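# Cap an LC fibre plug and rest it in manager ring

## Task

Seat the dust cap completely on the LC fibre jumper's plug, then set that plug down flat inside one of the rings of the cable manager below the switch. Only the cap may ever contact the plug's exposed ferrule tips. The jumper's cord must never be kinked, crushed or left sharply bent, and its far end must not be yanked. The robot must not topple or finish leaning, and nothing may be knocked or moved out of the work area.

## Robot and tools

ROBOT. A LinearBot: an omnidirectional wheeled base with a roughly 1.7 m column. A carriage rides the column (lift_m) and holds two identical six-joint arms, each ending in a two-finger gripper. Arm bases sit about 0.57 m + lift_m above the floor; carriage parts hang about 0.15 m below them. A hand reaches 0.78 m from its shoulder but only about 0.38 m below its arm base. The hand is about 0.16 m long, 0.1 m wide (0.14 m open); fingertips taper to about 5 mm thick. A wrist camera sticks out 0.11 m to one side of the joint 6 axis. Parked arm: joints 1-6 = 0, 0.05, 0.05, 1.45, 0, 0; with both parked the robot spans about 0.85 m by 0.65 m. Cameras: carriage_camera (fixed, forward, tilted about 20 degrees down), left_wrist_camera and right_wrist_camera (looking past the fingertips).

FRAMES. Base frame: origin on the floor under the base centre, x forward, y left, z up, metres. left_hand and right_hand are the midpoint between that hand's pads, in this frame; quat_wxyz rotates base axes into hand axes (hand z along the fingers, y the opening direction; a hand pointing straight up with joints 1, 5, 6 at 0 reads 1,0,0,0). Hand readings can be off, usually too high, more at long reach. base_odometry is in the frame the base had at scene start; heading in rad, left positive, -3.142 to 3.142; it counts wheel turns, so slip and shoves fool it, and turns drift a degree or two.

TOOL move. Arguments: base, joints, speeds, min_time_s, cameras. With no action it only reports state and images.
- base: an object with exactly one key, a relative offset from where the base was last reported: translate_m (metres, forward +, -2 to 2), strafe_m (metres, left +, -2 to 2) or rotate_rad (radians, counter-clockwise +, -6.3 to 6.3).
- joints: an object of absolute targets, keyed by name, any subset. lift_m 0 to 1 m. For each arm (left_ and right_ prefixes, same ranges): joint1_rad -2.617 to 3.054 (yaw about vertical, 0 forward, + left); joint2_rad 0 to 3.141 (shoulder: 0 upper arm back and level, 1.57 vertical, 3.14 forward and level); joint3_rad 0 to 3.141 (elbow, 0 folded, 3.14 straight); joint4_rad -1.57 to 1.57 (wrist pitch, + lifts the tips); joint5_rad -1.57 to 1.57 (wrist yaw, + swings tips to the right, opposite to joint 1); joint6_rad -2.094 to 2.094 (roll about the finger axis, + clockwise viewed from the forearm); gripper_m 0 to 0.093 (pad gap in metres). Done tolerances: lift 0.004, joint1 0.02, joint2 0.105, joint3 0.06, joint4 0.04, joint5 0.025, joint6 0.02, gripper 0.004. Joints omitted may still be chasing an earlier target.
- speeds: caps for this action only: translate_m and strafe_m 0.02-0.5 m/s, rotate_rad 0.05-1.57 rad/s, lift_m 0.08-0.25 m/s (top of each range is the default).
- min_time_s: 0.1-8 s, a floor on each arm and gripper motion's duration; smoother, straighter paths.
- cameras: list of camera names or "all"; omitted or null gives all, [] gives none.
All motions start together. An action is capped at 15 s; a base drive stops after 14 s (time_out). An unknown key makes a call invalid; an out-of-range value gets it refused, and then the remaining move, wait and finished_scene calls in that reply are skipped (same after a stop that interrupts a call).

TOOL wait: seconds (0-10), cameras as above. Robot keeps its last commands.
TOOL zoom_image: camera (one of the three) and region [x0, y0, x1, y1] in pixels, origin top-left, at most 504 by 504, taken from that camera's latest image.
TOOL read_manual: section "licences"; only licence text.
TOOL finished_scene: scene = this scene's number; irreversible, so the cap and plug must already be in place and stay there unaided.

RESULTS. move: "done" or the worst status. base_status/joint_status per motion: done (base: wheels turned as commanded, even with slip), off_target (resting short, maybe still pushing), contact_stop or time_out (target dropped, holding), not_followed (arm targets withheld, e.g. near self-collision; gripper still acts), limit_stop_at_motor_heat. on_its_own lists uncommanded behaviour; "held at" is a target, not a reading. pictures names the images in order; images may lag state slightly. joint_positions are readings. motor_effort is percent of maximum, + toward larger values, peak in brackets; noisy, with per-motor error. drive_wheels ignores sign. Joint torques per arm joint in N m, wrapping at ±28 for joints 1-3. Motor temperatures: per arm, six joints then gripper. MOTOR HOT appears at 75 °C; at 100 °C an OVER-TEMPERATURE FAULT drops that arm for 30-60 s or longer.

GRIPPER. Gripping a hard part reads up to 5 mm under its width (some read up to 2 mm over); empty and closed reads 0-0.003. Command a little below first-touch reading for a light hold; 5 mm or more below gives full force (45-70 N per pad), which would crush a delicate cord or cap. Open by commanding well above the reading.

CAUTIONS. The robot is continuous-time: while the operator thinks, the last command stays active and the scene advances. Do not leave arms stretched out or loaded for long; park to cool. Keep arms from striking or squeezing each other (fatal hard presses). Avoid tipping: high carriage, extended or loaded arms, pushing and abrupt stops are risky; only images reveal a lean. Arms have no contact stop and spring to target once freed; the lift may not notice a resting hand (falling lift effort is the sign). After a base contact, back off about 0.2 m the way you came; never reverse under a table edge. Arm moves of 0.1 m or more can swerve a few cm without min_time_s. Do not drop or release moving items, slam, or shove hard.

Each tool is called after ">>>" by a JSON object that holds its "method" and its "body".

## Session

>>> {"method": "move", "body": {}}

Scene clock: 0.00 s.
Joint torques (N m): no reading
Motor temperatures (°C): left_arm=[30 34 38 30 29 33 32] | right_arm=[31 36 36 30 31 30 33]
base_odometry: x=+0.000 y=+0.000 heading=+0.000
base_status: not commanded
joint_positions: lift_m=+0.300 left_joint1_rad=+0.009 left_joint2_rad=+0.036 left_joint3_rad=+0.044 left_joint4_rad=+1.438 left_joint5_rad=-0.049 left_joint6_rad=+0.018 left_gripper_m=+0.09396 right_joint1_rad=+0.000 right_joint2_rad=+0.053 right_joint3_rad=+0.056 right_joint4_rad=+1.416 right_joint5_rad=+0.010 right_joint6_rad=+0.042 right_gripper_m=+0.09396
joint_status: not commanded
motor_effort: lift_m=+35 drive_wheels=+1
left_hand: x=+0.2465 y=+0.3157 z=+1.2827 quat_wxyz=(+0.998, -0.024, +0.063, +0.015) (m; base frame)
right_hand: x=+0.2536 y=-0.3086 z=+1.2852 quat_wxyz=(+0.997, +0.006, +0.076, +0.020) (m; base frame)
pictures: carriage_camera, left_wrist_camera, right_wrist_camera
Images, in order (width x height): carriage_camera 896x504, left_wrist_camera 896x504, right_wrist_camera 896x504.

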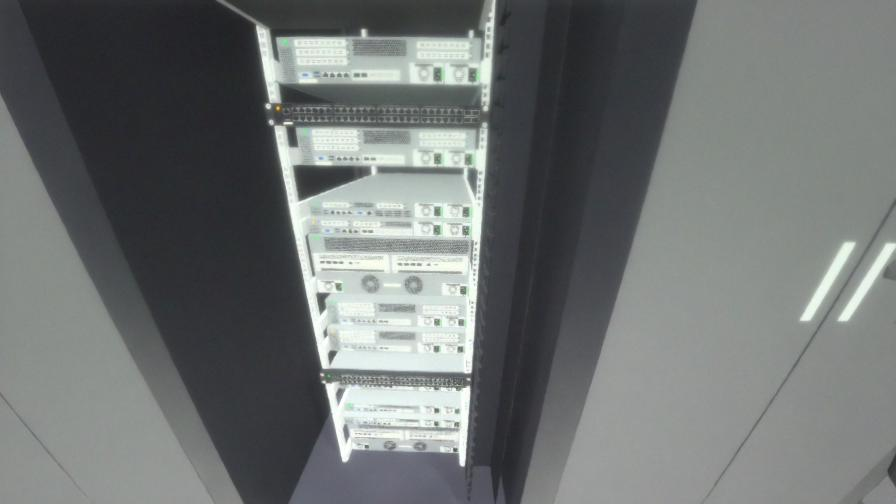

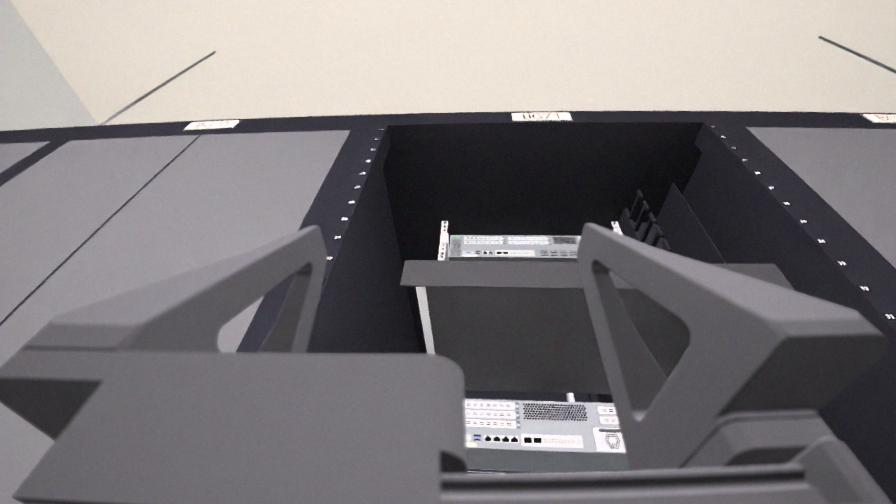

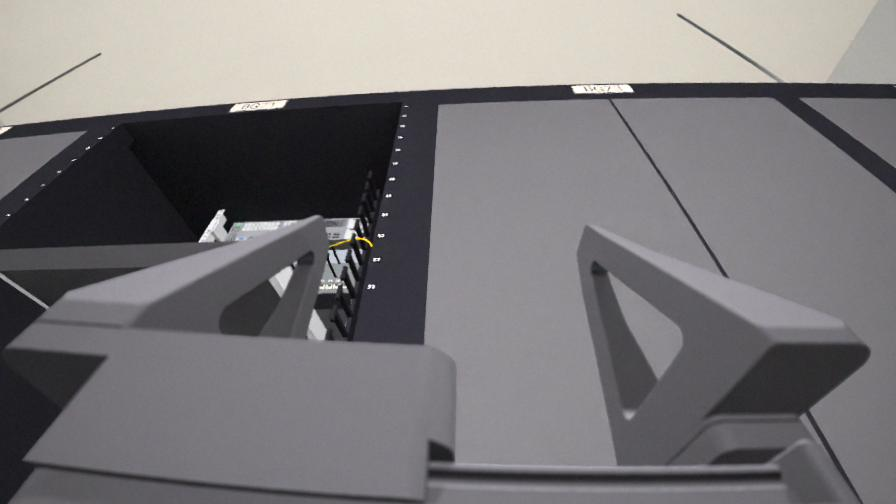

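>>> {"method": "zoom_image", "body": {"camera": "carriage_camera", "region": [220, 0, 560, 180]}}

>>> {"method": "zoom_image", "body": {"camera": "right_wrist_camera", "region": [180, 150, 420, 340]}}

>>> {"method": "move", "body": {"joints": {"lift_m": 0.65}}}

Scaled by 1.482 from the camera's 896x504 image, which has a finer 1280x720 frame.

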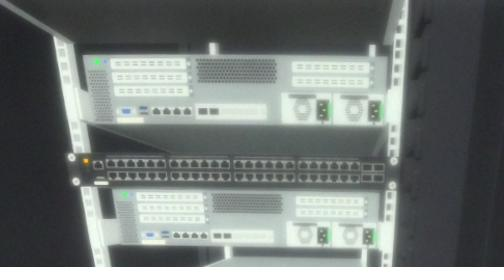

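Scaled by 2.100 from the camera's 896x504 image, which has a finer 1280x720 frame.

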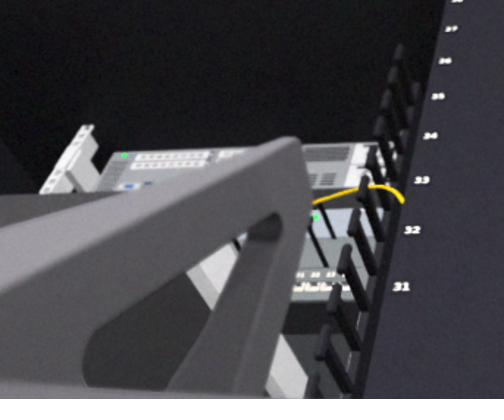

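Scene clock: 6.67 s.
Joint torques (N m): left_arm=[0.06 3.69 6.52 -0.31 0.09 0.03] | right_arm=[-0.05 3.79 5.94 -0.18 -0.02 -0.11]
Motor temperatures (°C): left_arm=[30 35 39 30 29 33 32] | right_arm=[31 36 36 30 31 30 33]
move: done
base_odometry: x=+0.000 y=+0.000 heading=+0.000
base_status: not commanded
joint_positions: lift_m=+0.650 left_joint1_rad=+0.009 left_joint2_rad=+0.036 left_joint3_rad=+0.044 left_joint4_rad=+1.438 left_joint5_rad=-0.049 left_joint6_rad=+0.018 left_gripper_m=+0.09396 right_joint1_rad=+0.000 right_joint2_rad=+0.053 right_joint3_rad=+0.056 right_joint4_rad=+1.416 right_joint5_rad=+0.010 right_joint6_rad=+0.042 right_gripper_m=+0.09396
joint_status: all done
motor_effort: lift_m=+35(43) drive_wheels=+1(5)
left_hand: x=+0.2465 y=+0.3157 z=+1.6327 quat_wxyz=(+0.998, -0.024, +0.063, +0.015) (m; base frame)
right_hand: x=+0.2536 y=-0.3086 z=+1.6352 quat_wxyz=(+0.997, +0.006, +0.076, +0.020) (m; base frame)
pictures: carriage_camera, left_wrist_camera, right_wrist_camera
Images, in order (width x height): carriage_camera 896x504, left_wrist_camera 896x504, right_wrist_camera 896x504.

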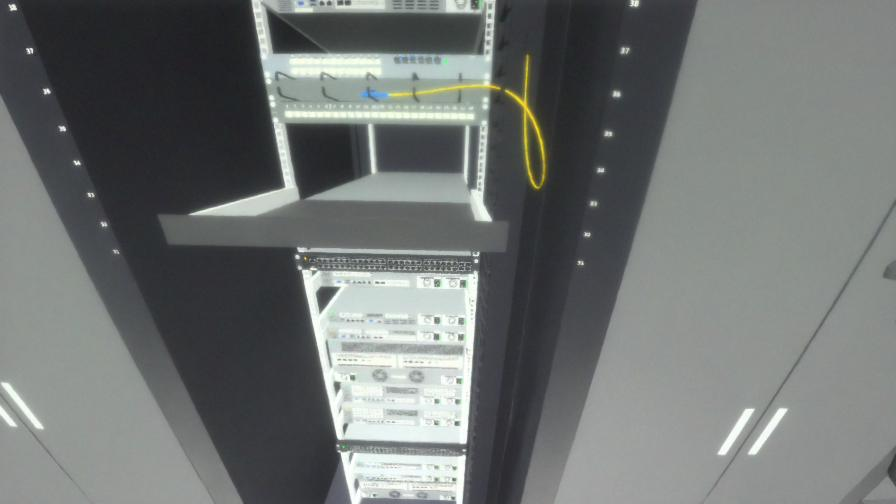

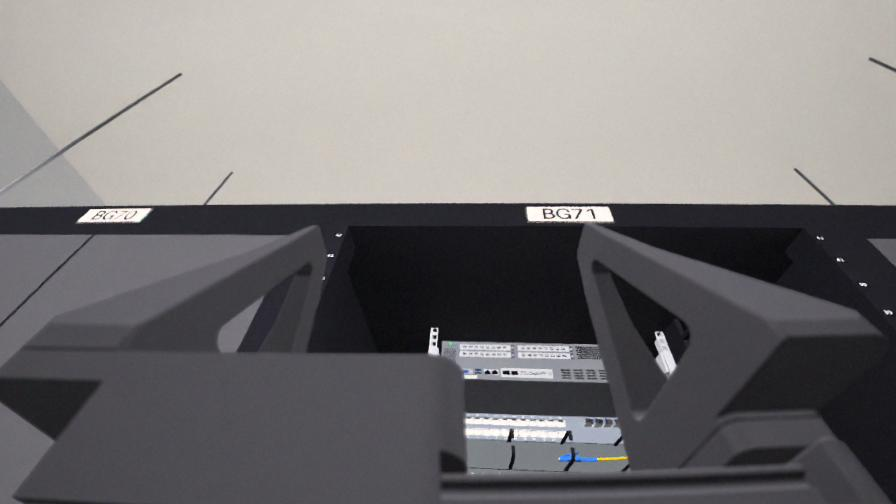

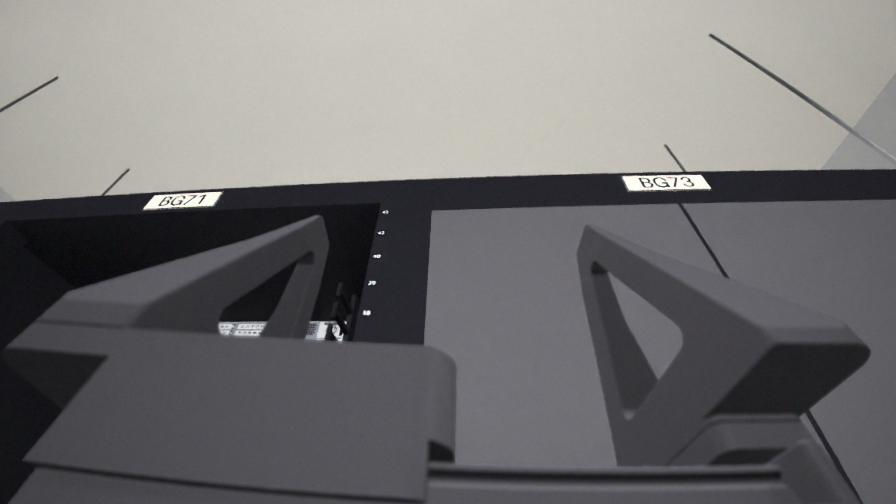

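>>> {"method": "zoom_image", "body": {"camera": "carriage_camera", "region": [250, 40, 570, 220]}}

>>> {"method": "zoom_image", "body": {"camera": "carriage_camera", "region": [330, 70, 430, 126]}}

>>> {"method": "zoom_image", "body": {"camera": "carriage_camera", "region": [150, 160, 520, 280]}}

Scaled by 1.575 from the camera's 896x504 image, which has a finer 1280x720 frame.

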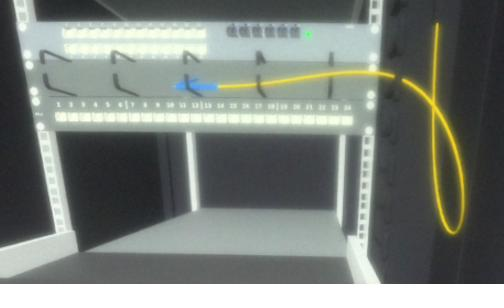

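Scaled by 5.040 from the camera's 896x504 image, which has a finer 1280x720 frame.

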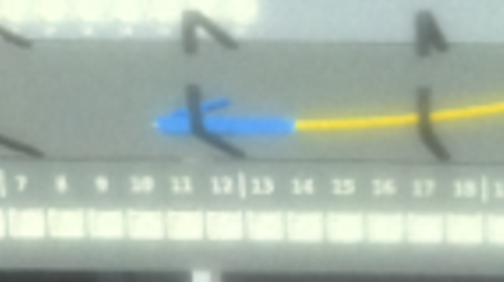

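Scaled by 1.362 from the camera's 896x504 image, which has a finer 1280x720 frame.

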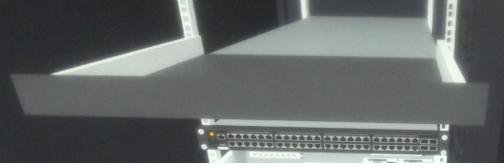

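>>> {"method": "move", "body": {"base": {"strafe_m": 0.15}, "joints": {"lift_m": 1.0}, "cameras": ["carriage_camera"]}}

>>> {"method": "zoom_image", "body": {"camera": "carriage_camera", "region": [250, 120, 650, 330]}}

>>> {"method": "zoom_image", "body": {"camera": "carriage_camera", "region": [220, 250, 620, 470]}}

Scene clock: 28.57 s.
Joint torques (N m): left_arm=[0.06 3.67 6.5 -0.31 0.09 0.02] | right_arm=[0.03 3.77 5.93 -0.18 -0.02 -0.11]
Motor temperatures (°C): left_arm=[30 36 40 30 29 33 32] | right_arm=[31 36 37 30 31 30 33]
move: done
base_odometry: x=+0.000 y=+0.150 heading=+0.001
base_status: done
joint_positions: lift_m=+1.000 left_joint1_rad=+0.009 left_joint2_rad=+0.036 left_joint3_rad=+0.044 left_joint4_rad=+1.438 left_joint5_rad=-0.049 left_joint6_rad=+0.018 left_gripper_m=+0.09396 right_joint1_rad=-0.001 right_joint2_rad=+0.053 right_joint3_rad=+0.056 right_joint4_rad=+1.416 right_joint5_rad=+0.009 right_joint6_rad=+0.042 right_gripper_m=+0.09396
joint_status: all done
motor_effort: lift_m=+35(43) drive_wheels=-1(15)
left_hand: x=+0.2465 y=+0.3157 z=+1.9827 quat_wxyz=(+0.998, -0.024, +0.063, +0.015) (m; base frame)
right_hand: x=+0.2536 y=-0.3086 z=+1.9852 quat_wxyz=(+0.997, +0.006, +0.076, +0.020) (m; base frame)
pictures: carriage_camera
Images, in order (width x height): carriage_camera 896x504.

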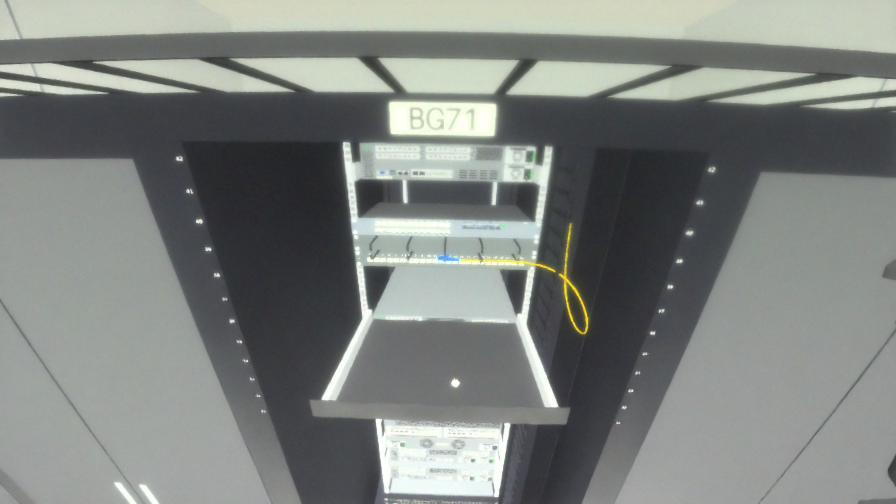

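Scaled by 1.260 from the camera's 896x504 image, which has a finer 1280x720 frame.

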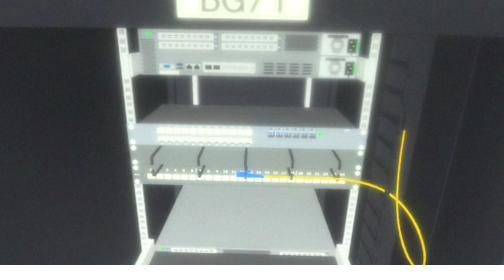

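Scaled by 1.260 from the camera's 896x504 image, which has a finer 1280x720 frame.

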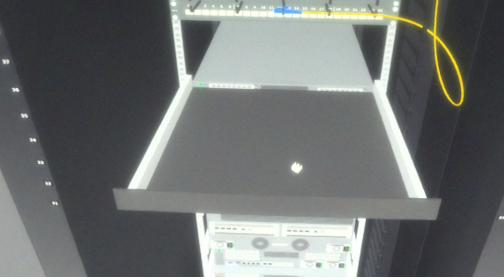

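>>> {"method": "zoom_image", "body": {"camera": "carriage_camera", "region": [436, 370, 476, 394]}}

>>> {"method": "zoom_image", "body": {"camera": "carriage_camera", "region": [410, 225, 500, 275]}}

Scaled by 12.600 from the camera's 896x504 image, which has a finer 1280x720 frame.

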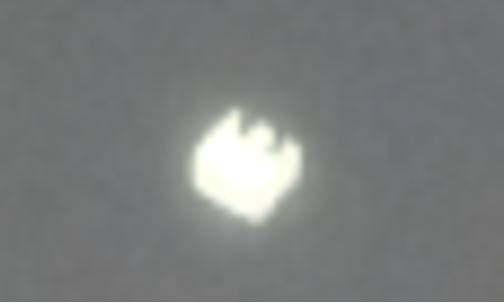

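Scaled by 5.600 from the camera's 896x504 image, which has a finer 1280x720 frame.

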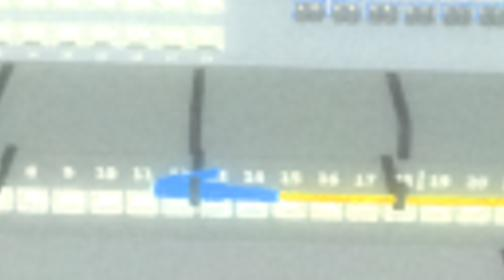

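>>> {"method": "move", "body": {"base": {"translate_m": 0.35}, "joints": {"lift_m": 0.9}, "speeds": {"translate_m": 0.25}, "cameras": ["carriage_camera"]}}

>>> {"method": "zoom_image", "body": {"camera": "carriage_camera", "region": [300, 280, 600, 504]}}

>>> {"method": "zoom_image", "body": {"camera": "carriage_camera", "region": [300, 90, 600, 260]}}

Scene clock: 79.90 s.
Joint torques (N m): left_arm=[-0.16 4.1 5.75 -0.89 0.11 -0.13] | right_arm=[-2.92 5.12 4.89 -1.47 0 0.27]
Motor temperatures (°C): left_arm=[30 36 41 30 29 33 32] | right_arm=[31 37 39 30 31 30 33]
move: contact_stop
base_odometry: x=+0.309 y=+0.151 heading=+0.010
base_status: translate_m contact_stop (by the wheels' count: +0.309 of +0.350)
joint_positions: lift_m=+0.900 left_joint1_rad=+0.012 left_joint2_rad=+0.033 left_joint3_rad=+0.051 left_joint4_rad=+1.479 left_joint5_rad=-0.052 left_joint6_rad=+0.033 left_gripper_m=+0.09396 right_joint1_rad=+0.028 right_joint2_rad=+0.041 right_joint3_rad=+0.064 right_joint4_rad=+1.500 right_joint5_rad=+0.009 right_joint6_rad=+0.008 right_gripper_m=+0.09396
joint_status: all done
motor_effort: lift_m=+35(43) drive_wheels=+16(74)
left_hand: x=+0.2334 y=+0.3161 z=+1.8856 quat_wxyz=(+0.999, -0.026, +0.037, +0.023) (m; base frame)
right_hand: x=+0.2270 y=-0.3082 z=+1.8897 quat_wxyz=(+1.000, +0.004, +0.024, +0.018) (m; base frame)
pictures: carriage_camera
Images, in order (width x height): carriage_camera 896x504.

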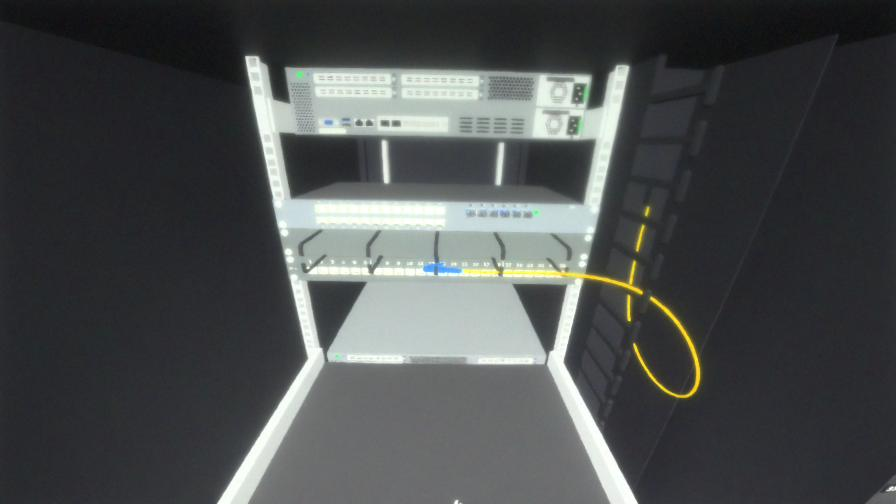

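Scaled by 1.680 from the camera's 896x504 image, which has a finer 1280x720 frame.

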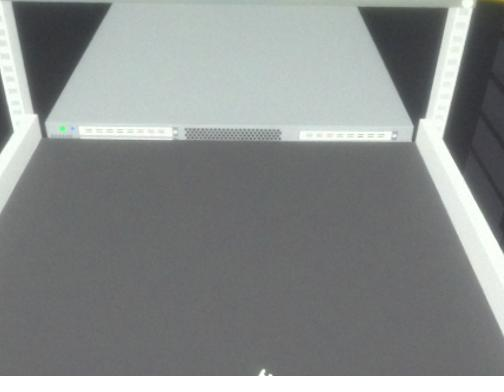

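Scaled by 1.680 from the camera's 896x504 image, which has a finer 1280x720 frame.

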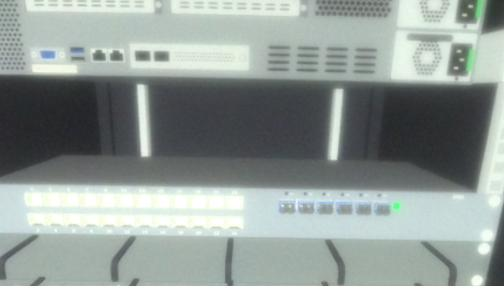

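>>> {"method": "move", "body": {"base": {"translate_m": -0.15}, "speeds": {"translate_m": 0.2}}}

>>> {"method": "move", "body": {"joints": {"lift_m": 0.65}}}

Scene clock: 106.87 s.
Joint torques (N m): left_arm=[-0.09 4.04 5.89 -0.39 0.11 -0.09] | right_arm=[-0.53 4.81 5.07 -0.25 -0.01 0]
Motor temperatures (°C): left_arm=[30 36 42 30 29 33 32] | right_arm=[32 37 39 31 31 30 33]
move: done
base_odometry: x=+0.159 y=+0.149 heading=+0.010
base_status: done
joint_positions: lift_m=+0.900 left_joint1_rad=+0.011 left_joint2_rad=+0.033 left_joint3_rad=+0.051 left_joint4_rad=+1.441 left_joint5_rad=-0.052 left_joint6_rad=+0.029 left_gripper_m=+0.09396 right_joint1_rad=+0.004 right_joint2_rad=+0.042 right_joint3_rad=+0.064 right_joint4_rad=+1.418 right_joint5_rad=+0.009 right_joint6_rad=+0.032 right_gripper_m=+0.09396
joint_status: not commanded
motor_effort: lift_m=+34(34) drive_wheels=-1(11)
left_hand: x=+0.2426 y=+0.3162 z=+1.8848 quat_wxyz=(+0.998, -0.026, +0.056, +0.021) (m; base frame)
right_hand: x=+0.2472 y=-0.3084 z=+1.8879 quat_wxyz=(+0.998, +0.005, +0.065, +0.018) (m; base frame)
pictures: carriage_camera, left_wrist_camera, right_wrist_camera
Images, in order (width x height): carriage_camera 896x504, left_wrist_camera 896x504, right_wrist_camera 896x504.

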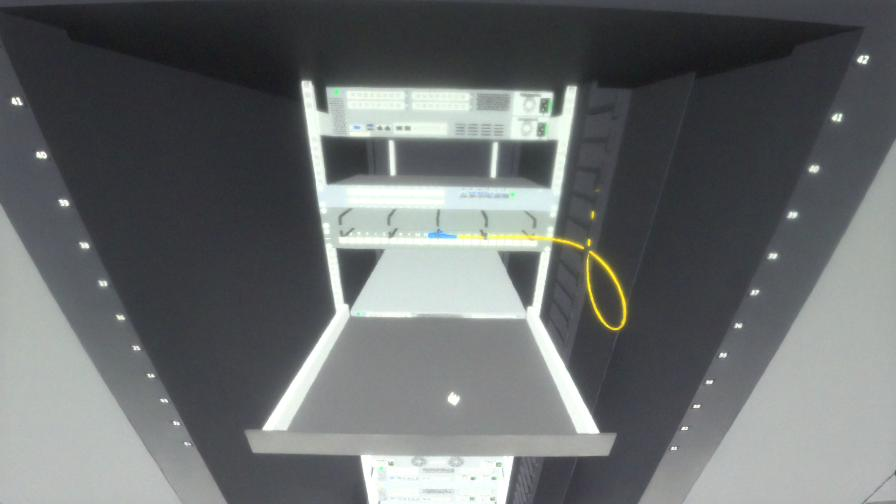

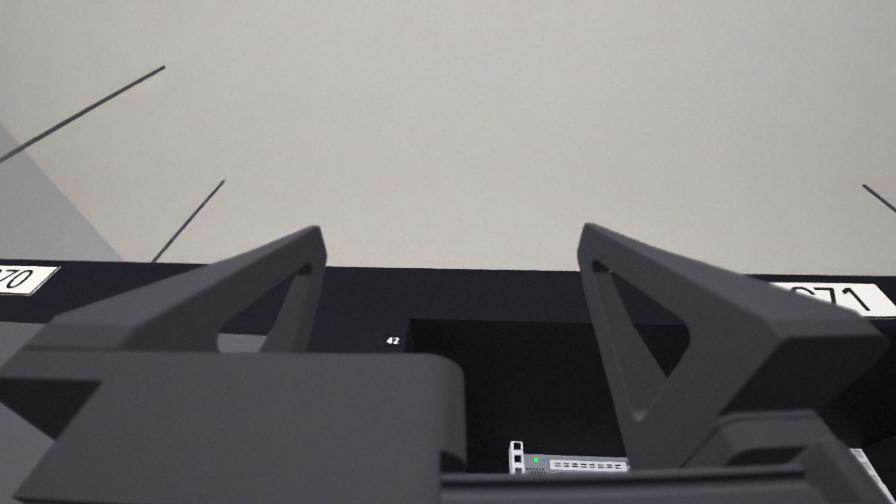

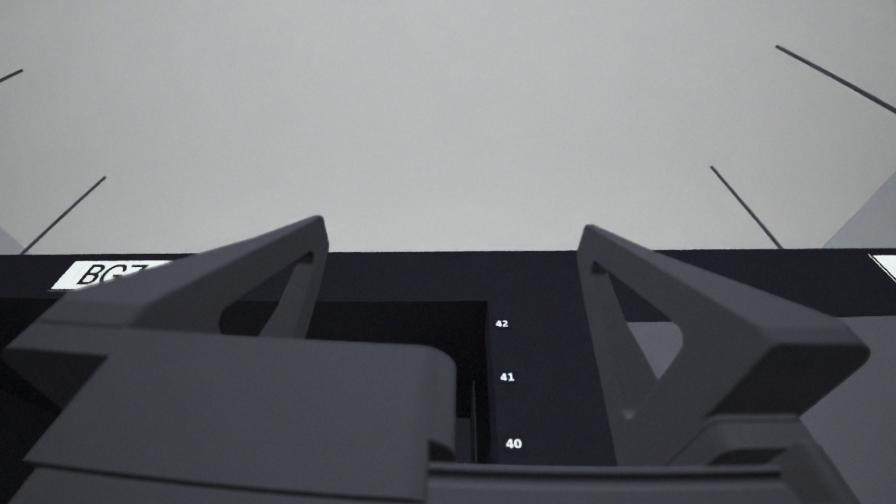

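Scene clock: 108.40 s.
Joint torques (N m): left_arm=[-0.13 4.03 5.86 -0.36 0.12 -0.08] | right_arm=[-0.53 4.52 5.24 -0.22 -0.01 -0.01]
Motor temperatures (°C): left_arm=[30 36 42 30 29 33 32] | right_arm=[32 37 39 31 31 30 33]
move: done
base_odometry: x=+0.159 y=+0.149 heading=+0.010
base_status: not commanded
joint_positions: lift_m=+0.650 left_joint1_rad=+0.011 left_joint2_rad=+0.033 left_joint3_rad=+0.051 left_joint4_rad=+1.441 left_joint5_rad=-0.052 left_joint6_rad=+0.029 left_gripper_m=+0.09396 right_joint1_rad=+0.004 right_joint2_rad=+0.046 right_joint3_rad=+0.062 right_joint4_rad=+1.417 right_joint5_rad=+0.009 right_joint6_rad=+0.033 right_gripper_m=+0.09396
joint_status: all done
motor_effort: lift_m=+34(36) drive_wheels=+2(6)
left_hand: x=+0.2427 y=+0.3162 z=+1.6347 quat_wxyz=(+0.998, -0.026, +0.056, +0.021) (m; base frame)
right_hand: x=+0.2491 y=-0.3083 z=+1.6373 quat_wxyz=(+0.997, +0.006, +0.069, +0.018) (m; base frame)
pictures: carriage_camera, left_wrist_camera, right_wrist_camera
Images, in order (width x height): carriage_camera 896x504, left_wrist_camera 896x504, right_wrist_camera 896x504.

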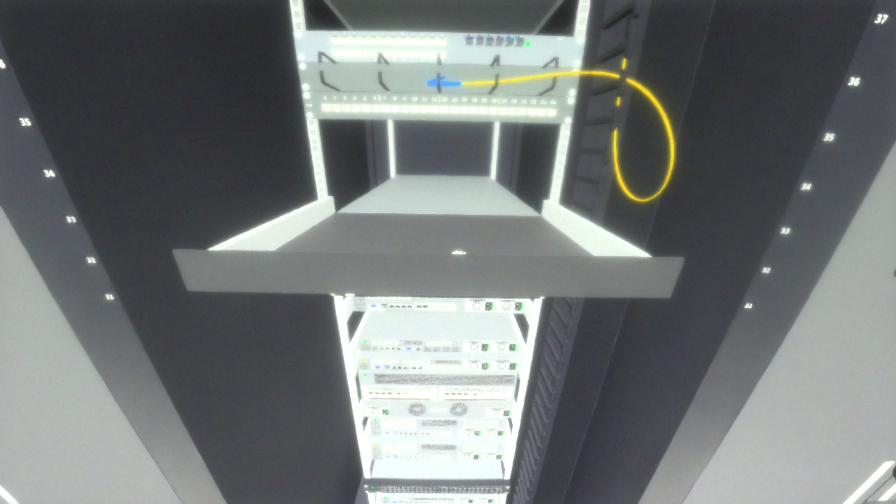

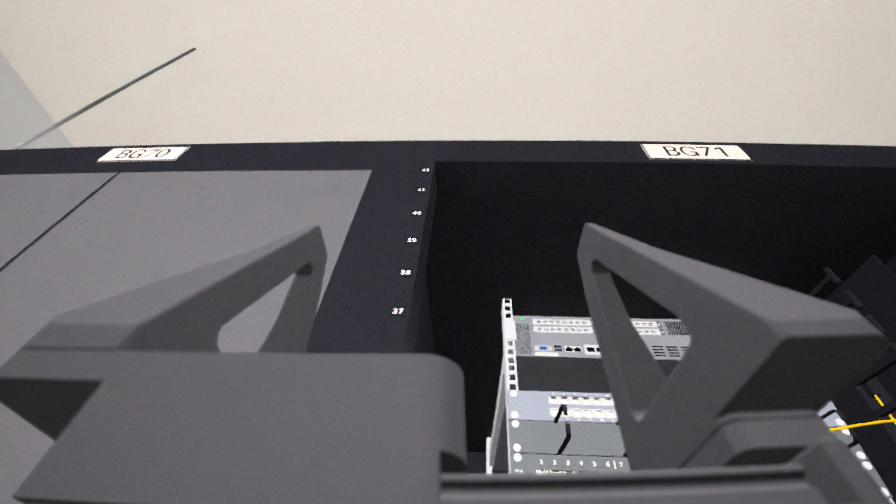

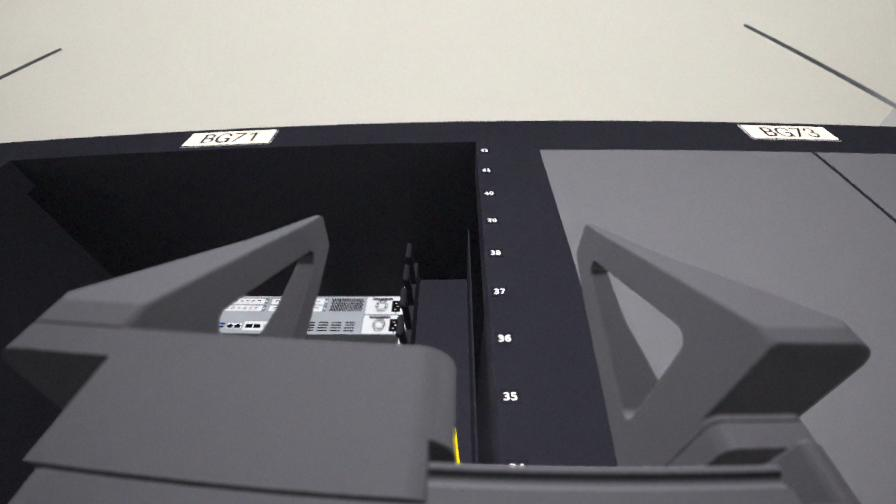

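>>> {"method": "move", "body": {"joints": {"lift_m": 0.85}, "cameras": []}}

>>> {"method": "move", "body": {"joints": {"left_joint1_rad": -0.708, "left_joint2_rad": 1.587, "left_joint3_rad": 1.127, "left_joint4_rad": -0.34, "left_joint5_rad": 0, "left_joint6_rad": 0}, "min_time_s": 3, "cameras": ["left_wrist_camera", "carriage_camera"]}}

>>> {"method": "zoom_image", "body": {"camera": "left_wrist_camera", "region": [300, 100, 600, 300]}}

Scene clock: 142.03 s.
Joint torques (N m): left_arm=[-0.12 4.01 5.87 -0.37 0.11 -0.08] | right_arm=[-0.53 4.44 5.3 -0.22 -0.01 -0.01]
Motor temperatures (°C): left_arm=[30 36 42 30 29 33 32] | right_arm=[31 37 40 31 31 30 33]
move: done
base_odometry: x=+0.159 y=+0.149 heading=+0.010
base_status: not commanded
joint_positions: lift_m=+0.850 left_joint1_rad=+0.011 left_joint2_rad=+0.033 left_joint3_rad=+0.051 left_joint4_rad=+1.441 left_joint5_rad=-0.052 left_joint6_rad=+0.028 left_gripper_m=+0.09396 right_joint1_rad=+0.004 right_joint2_rad=+0.046 right_joint3_rad=+0.062 right_joint4_rad=+1.417 right_joint5_rad=+0.009 right_joint6_rad=+0.033 right_gripper_m=+0.09396
joint_status: all done
motor_effort: lift_m=+35(43) drive_wheels=+5(8)
left_hand: x=+0.2427 y=+0.3162 z=+1.8347 quat_wxyz=(+0.998, -0.026, +0.056, +0.021) (m; base frame)
right_hand: x=+0.2496 y=-0.3083 z=+1.8370 quat_wxyz=(+0.997, +0.006, +0.069, +0.018) (m; base frame)
pictures: none
No camera images: "cameras" was empty.

Scene clock: 145.40 s.
Joint torques (N m): left_arm=[-0.54 -5.68 11.45 1.6 0.17 -0.1] | right_arm=[-0.53 4.44 5.33 -0.22 -0.01 -0.01]
Motor temperatures (°C): left_arm=[30 36 43 31 29 33 32] | right_arm=[31 37 40 31 31 30 33]
move: done
base_odometry: x=+0.159 y=+0.149 heading=+0.010
base_status: not commanded
joint_positions: lift_m=+0.850 left_joint1_rad=-0.701 left_joint2_rad=+1.574 left_joint3_rad=+1.088 left_joint4_rad=-0.331 left_joint5_rad=-0.013 left_joint6_rad=+0.011 left_gripper_m=+0.09396 right_joint1_rad=+0.004 right_joint2_rad=+0.046 right_joint3_rad=+0.062 right_joint4_rad=+1.417 right_joint5_rad=+0.009 right_joint6_rad=+0.033 right_gripper_m=+0.09396
joint_status: all done
motor_effort: lift_m=+35(36) drive_wheels=+2(8)
left_hand: x=+0.5483 y=+0.0290 z=+1.5408 quat_wxyz=(+0.348, +0.322, +0.872, -0.119) (m; base frame)
right_hand: x=+0.2496 y=-0.3083 z=+1.8370 quat_wxyz=(+0.997, +0.006, +0.069, +0.018) (m; base frame)
pictures: carriage_camera, left_wrist_camera
Images, in order (width x height): carriage_camera 896x504, left_wrist_camera 896x504.

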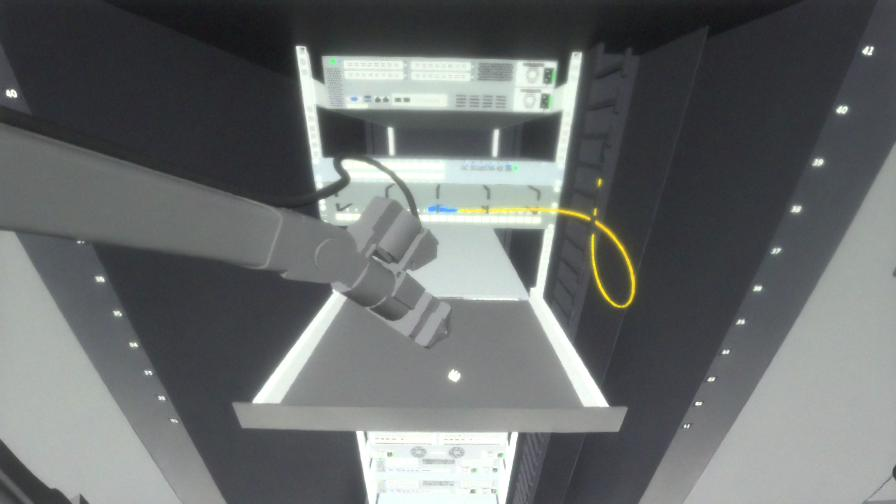

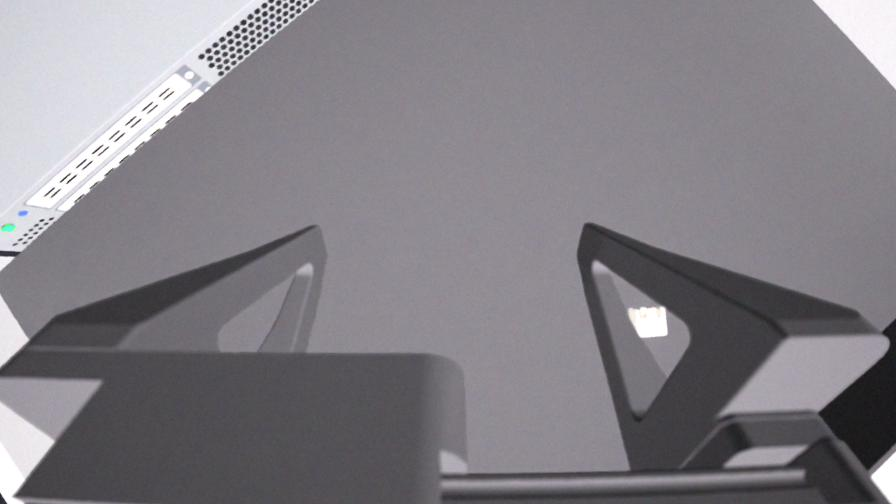

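Scaled by 1.680 from the camera's 896x504 image, which has a finer 1280x720 frame.

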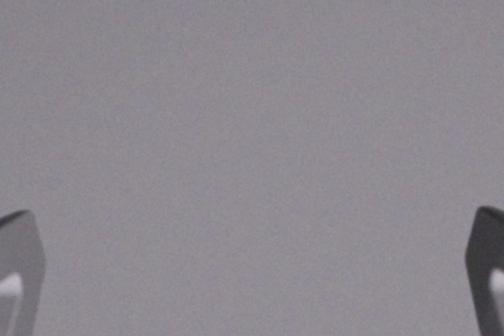

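>>> {"method": "zoom_image", "body": {"camera": "left_wrist_camera", "region": [620, 290, 690, 350]}}

>>> {"method": "zoom_image", "body": {"camera": "carriage_camera", "region": [400, 170, 520, 240]}}

Scaled by 7.200 from the camera's 896x504 image, which has a finer 1280x720 frame.

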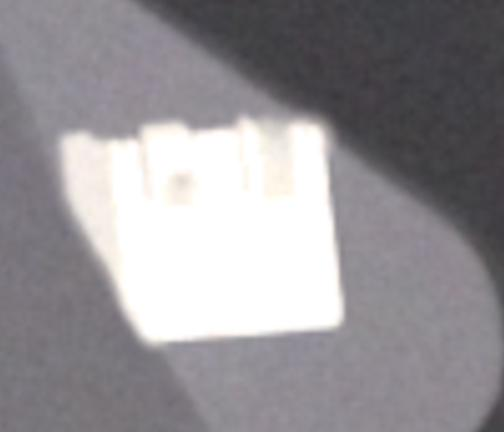

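Scaled by 4.200 from the camera's 896x504 image, which has a finer 1280x720 frame.

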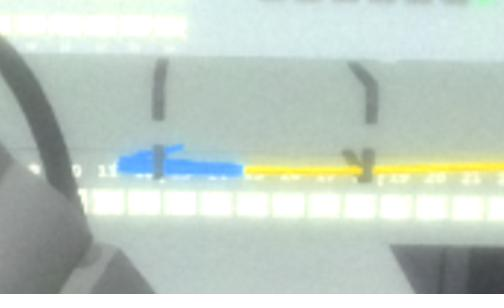

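>>> {"method": "move", "body": {"joints": {"right_joint1_rad": 0.5, "right_joint2_rad": 1.511, "right_joint3_rad": 1.223, "right_joint4_rad": 0.0, "right_joint5_rad": 0, "right_joint6_rad": 0}, "min_time_s": 3, "cameras": ["right_wrist_camera", "carriage_camera"]}}

>>> {"method": "zoom_image", "body": {"camera": "right_wrist_camera", "region": [200, 50, 700, 350]}}

Scene clock: 188.87 s.
Joint torques (N m): left_arm=[-0.47 -5.83 11.44 1.67 0.15 -0.09] | right_arm=[6.48 13.5 5.64 2.6 -3.95 0.38]
Motor temperatures (°C): left_arm=[30 39 49 33 29 33 32] | right_arm=[32 37 40 31 32 30 33]
move: off_target
base_odometry: x=+0.158 y=+0.149 heading=+0.010
base_status: not commanded
joint_positions: lift_m=+0.850 left_joint1_rad=-0.701 left_joint2_rad=+1.576 left_joint3_rad=+1.088 left_joint4_rad=-0.338 left_joint5_rad=-0.011 left_joint6_rad=+0.011 left_gripper_m=+0.09396 right_joint1_rad=+0.435 right_joint2_rad=+1.308 right_joint3_rad=+1.249 right_joint4_rad=+0.001 right_joint5_rad=+0.374 right_joint6_rad=-0.043 right_gripper_m=+0.09398
joint_status: right_joint1_rad off_target (ended at +0.435, target +0.500); right_joint2_rad off_target (ended at +1.308, target +1.511); right_joint5_rad off_target (ended at +0.374, target +0.000); right_joint6_rad off_target (ended at -0.043, target +0.000); the others done
motor_effort: lift_m=+35(36) drive_wheels=-14(14)
left_hand: x=+0.5470 y=+0.0292 z=+1.5390 quat_wxyz=(+0.344, +0.323, +0.874, -0.118) (m; base frame)
right_hand: x=+0.6345 y=-0.1813 z=+1.8043 quat_wxyz=(+0.688, -0.045, +0.725, -0.001) (m; base frame)
pictures: carriage_camera, right_wrist_camera
Images, in order (width x height): carriage_camera 896x504, right_wrist_camera 896x504.

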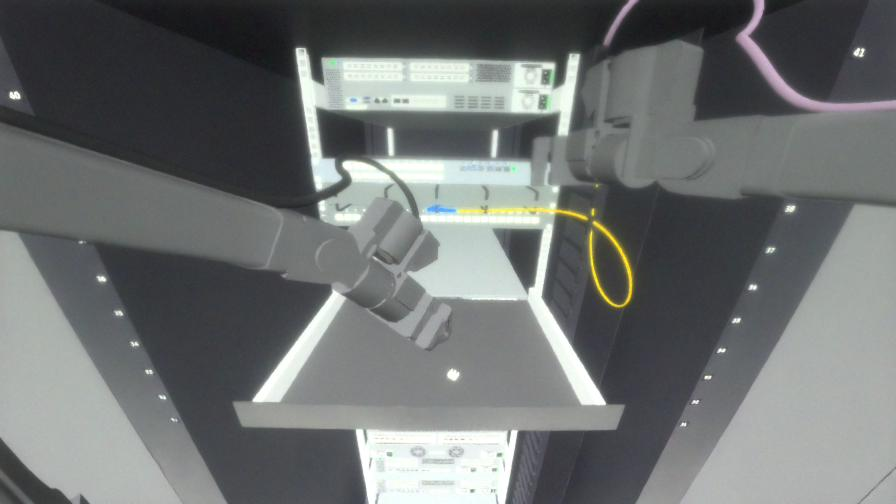

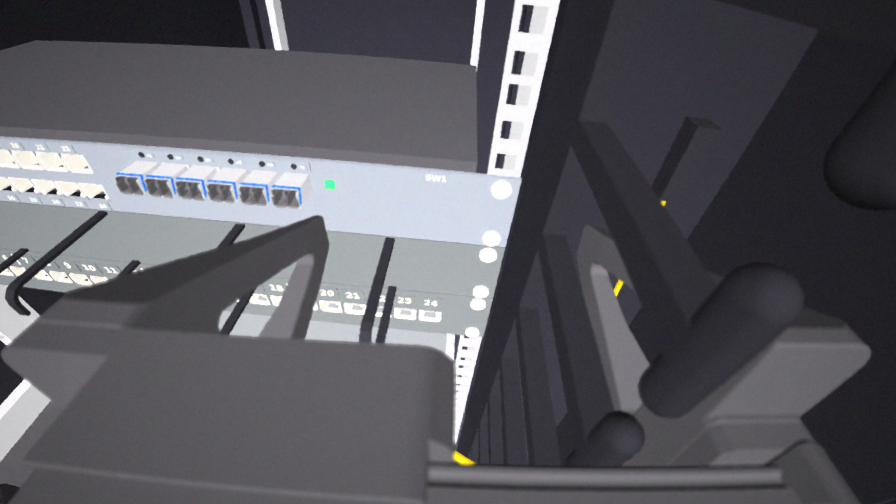

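Scaled by 1.008 from the camera's 896x504 image, which has a finer 1280x720 frame.

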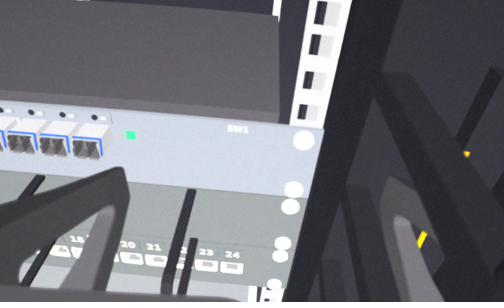

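>>> {"method": "move", "body": {"joints": {"right_joint1_rad": 0.3, "right_joint2_rad": 0.9, "right_joint3_rad": 0.9, "right_joint4_rad": 0.3, "right_joint5_rad": 0.3, "right_joint6_rad": 0}, "min_time_s": 2.5, "cameras": ["right_wrist_camera", "carriage_camera"]}}

Scene clock: 195.73 s.
Joint torques (N m): left_arm=[-0.47 -5.81 11.4 1.67 0.16 -0.08] | right_arm=[-0.68 -2.52 6.27 2.34 0.05 0]
Motor temperatures (°C): left_arm=[30 38 50 34 29 33 32] | right_arm=[32 38 40 33 36 30 33]
move: done
base_odometry: x=+0.159 y=+0.149 heading=+0.010
base_status: not commanded
joint_positions: lift_m=+0.850 left_joint1_rad=-0.701 left_joint2_rad=+1.576 left_joint3_rad=+1.088 left_joint4_rad=-0.338 left_joint5_rad=-0.011 left_joint6_rad=+0.011 left_gripper_m=+0.09396 right_joint1_rad=+0.306 right_joint2_rad=+0.908 right_joint3_rad=+0.916 right_joint4_rad=+0.298 right_joint5_rad=+0.289 right_joint6_rad=-0.010 right_gripper_m=+0.09398
joint_status: all done
motor_effort: lift_m=+35(36) drive_wheels=-6(12)
left_hand: x=+0.5470 y=+0.0292 z=+1.5390 quat_wxyz=(+0.344, +0.323, +0.874, -0.118) (m; base frame)
right_hand: x=+0.5443 y=-0.2544 z=+1.8597 quat_wxyz=(+0.802, +0.023, +0.596, +0.033) (m; base frame)
pictures: carriage_camera, right_wrist_camera
Images, in order (width x height): carriage_camera 896x504, right_wrist_camera 896x504.

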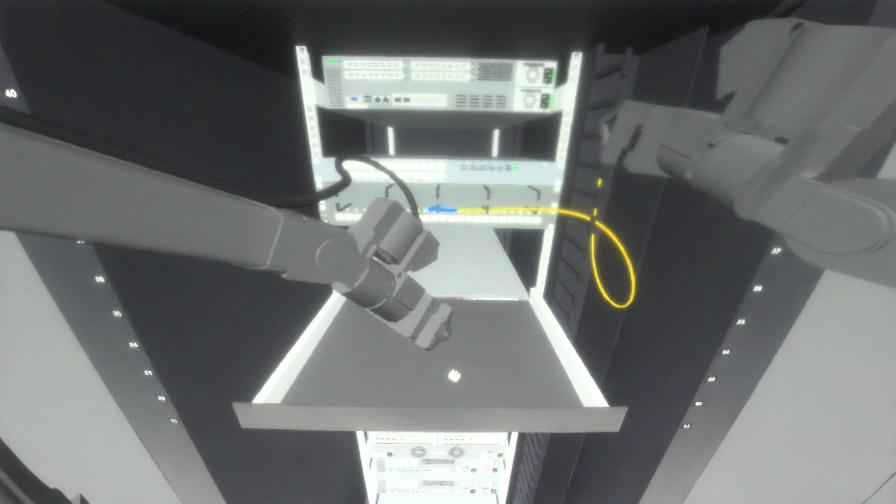

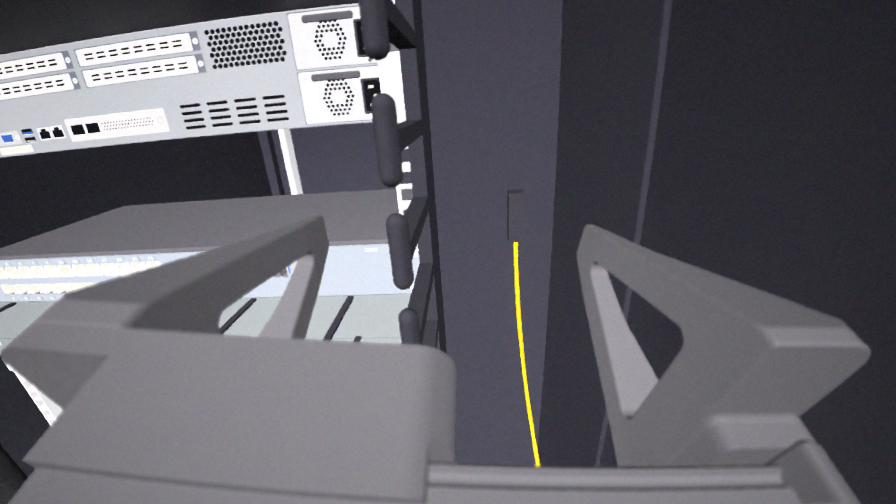

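>>> {"method": "move", "body": {"joints": {"right_joint1_rad": 0.6, "right_joint2_rad": 0.9, "right_joint3_rad": 0.7, "right_joint4_rad": 0.3, "right_joint5_rad": 0, "right_joint6_rad": 0}, "min_time_s": 2, "cameras": []}}

>>> {"method": "move", "body": {"joints": {"right_joint1_rad": 0.6, "right_joint2_rad": 1.4, "right_joint3_rad": 1.123, "right_joint4_rad": 0.0, "right_joint5_rad": 0, "right_joint6_rad": 0}, "min_time_s": 2.5, "cameras": ["right_wrist_camera", "carriage_camera"]}}

>>> {"method": "zoom_image", "body": {"camera": "right_wrist_camera", "region": [200, 50, 700, 350]}}

Scene clock: 205.97 s.
Joint torques (N m): left_arm=[-0.44 -5.83 11.4 1.66 0.15 -0.09] | right_arm=[0.55 -2.91 6.61 2.54 -0.1 -0.01]
Motor temperatures (°C): left_arm=[30 38 50 35 29 33 32] | right_arm=[32 37 41 35 34 30 33]
move: done
base_odometry: x=+0.159 y=+0.149 heading=+0.010
base_status: not commanded
joint_positions: lift_m=+0.850 left_joint1_rad=-0.701 left_joint2_rad=+1.576 left_joint3_rad=+1.088 left_joint4_rad=-0.338 left_joint5_rad=-0.011 left_joint6_rad=+0.011 left_gripper_m=+0.09396 right_joint1_rad=+0.594 right_joint2_rad=+0.908 right_joint3_rad=+0.716 right_joint4_rad=+0.303 right_joint5_rad=+0.010 right_joint6_rad=-0.010 right_gripper_m=+0.09398
joint_status: all done
motor_effort: lift_m=+35(36) drive_wheels=-3(7)
left_hand: x=+0.5470 y=+0.0292 z=+1.5390 quat_wxyz=(+0.344, +0.323, +0.874, -0.118) (m; base frame)
right_hand: x=+0.5094 y=-0.1104 z=+1.7652 quat_wxyz=(+0.715, -0.195, +0.638, +0.211) (m; base frame)
pictures: none
No camera images: "cameras" was empty.

Scene clock: 208.77 s.
Joint torques (N m): left_arm=[-0.5 -5.83 11.41 1.66 0.15 -0.09] | right_arm=[0.55 -5.34 10.55 2.44 -0.09 0]
Motor temperatures (°C): left_arm=[30 38 51 35 29 33 32] | right_arm=[32 37 41 36 34 30 33]
move: done
base_odometry: x=+0.159 y=+0.149 heading=+0.010
base_status: not commanded
joint_positions: lift_m=+0.850 left_joint1_rad=-0.701 left_joint2_rad=+1.576 left_joint3_rad=+1.088 left_joint4_rad=-0.338 left_joint5_rad=-0.011 left_joint6_rad=+0.011 left_gripper_m=+0.09396 right_joint1_rad=+0.594 right_joint2_rad=+1.387 right_joint3_rad=+1.095 right_joint4_rad=+0.019 right_joint5_rad=+0.009 right_joint6_rad=-0.009 right_gripper_m=+0.09398
joint_status: all done
motor_effort: lift_m=+35(36) drive_wheels=-2(7)
left_hand: x=+0.5470 y=+0.0292 z=+1.5390 quat_wxyz=(+0.344, +0.323, +0.874, -0.118) (m; base frame)
right_hand: x=+0.5976 y=-0.0505 z=+1.6977 quat_wxyz=(+0.580, -0.234, +0.762, +0.171) (m; base frame)
pictures: carriage_camera, right_wrist_camera
Images, in order (width x height): carriage_camera 896x504, right_wrist_camera 896x504.

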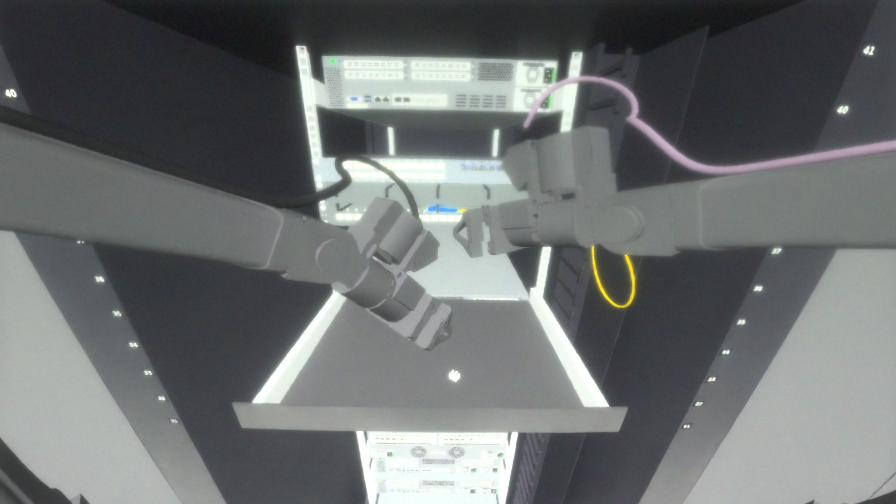

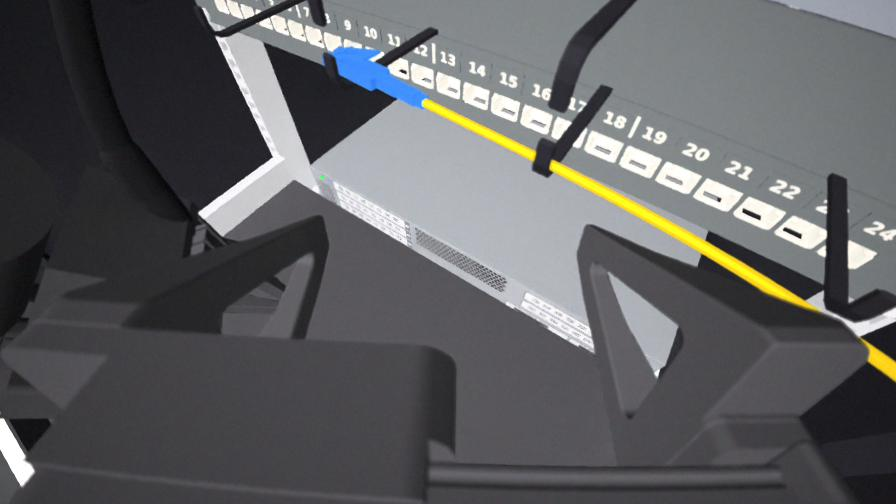

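Scaled by 1.008 from the camera's 896x504 image, which has a finer 1280x720 frame.

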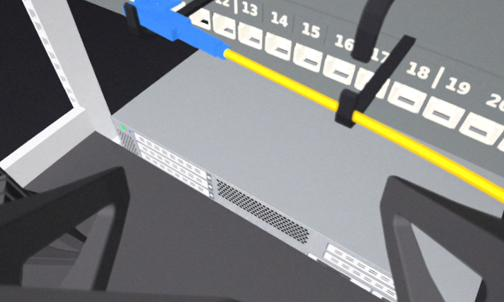

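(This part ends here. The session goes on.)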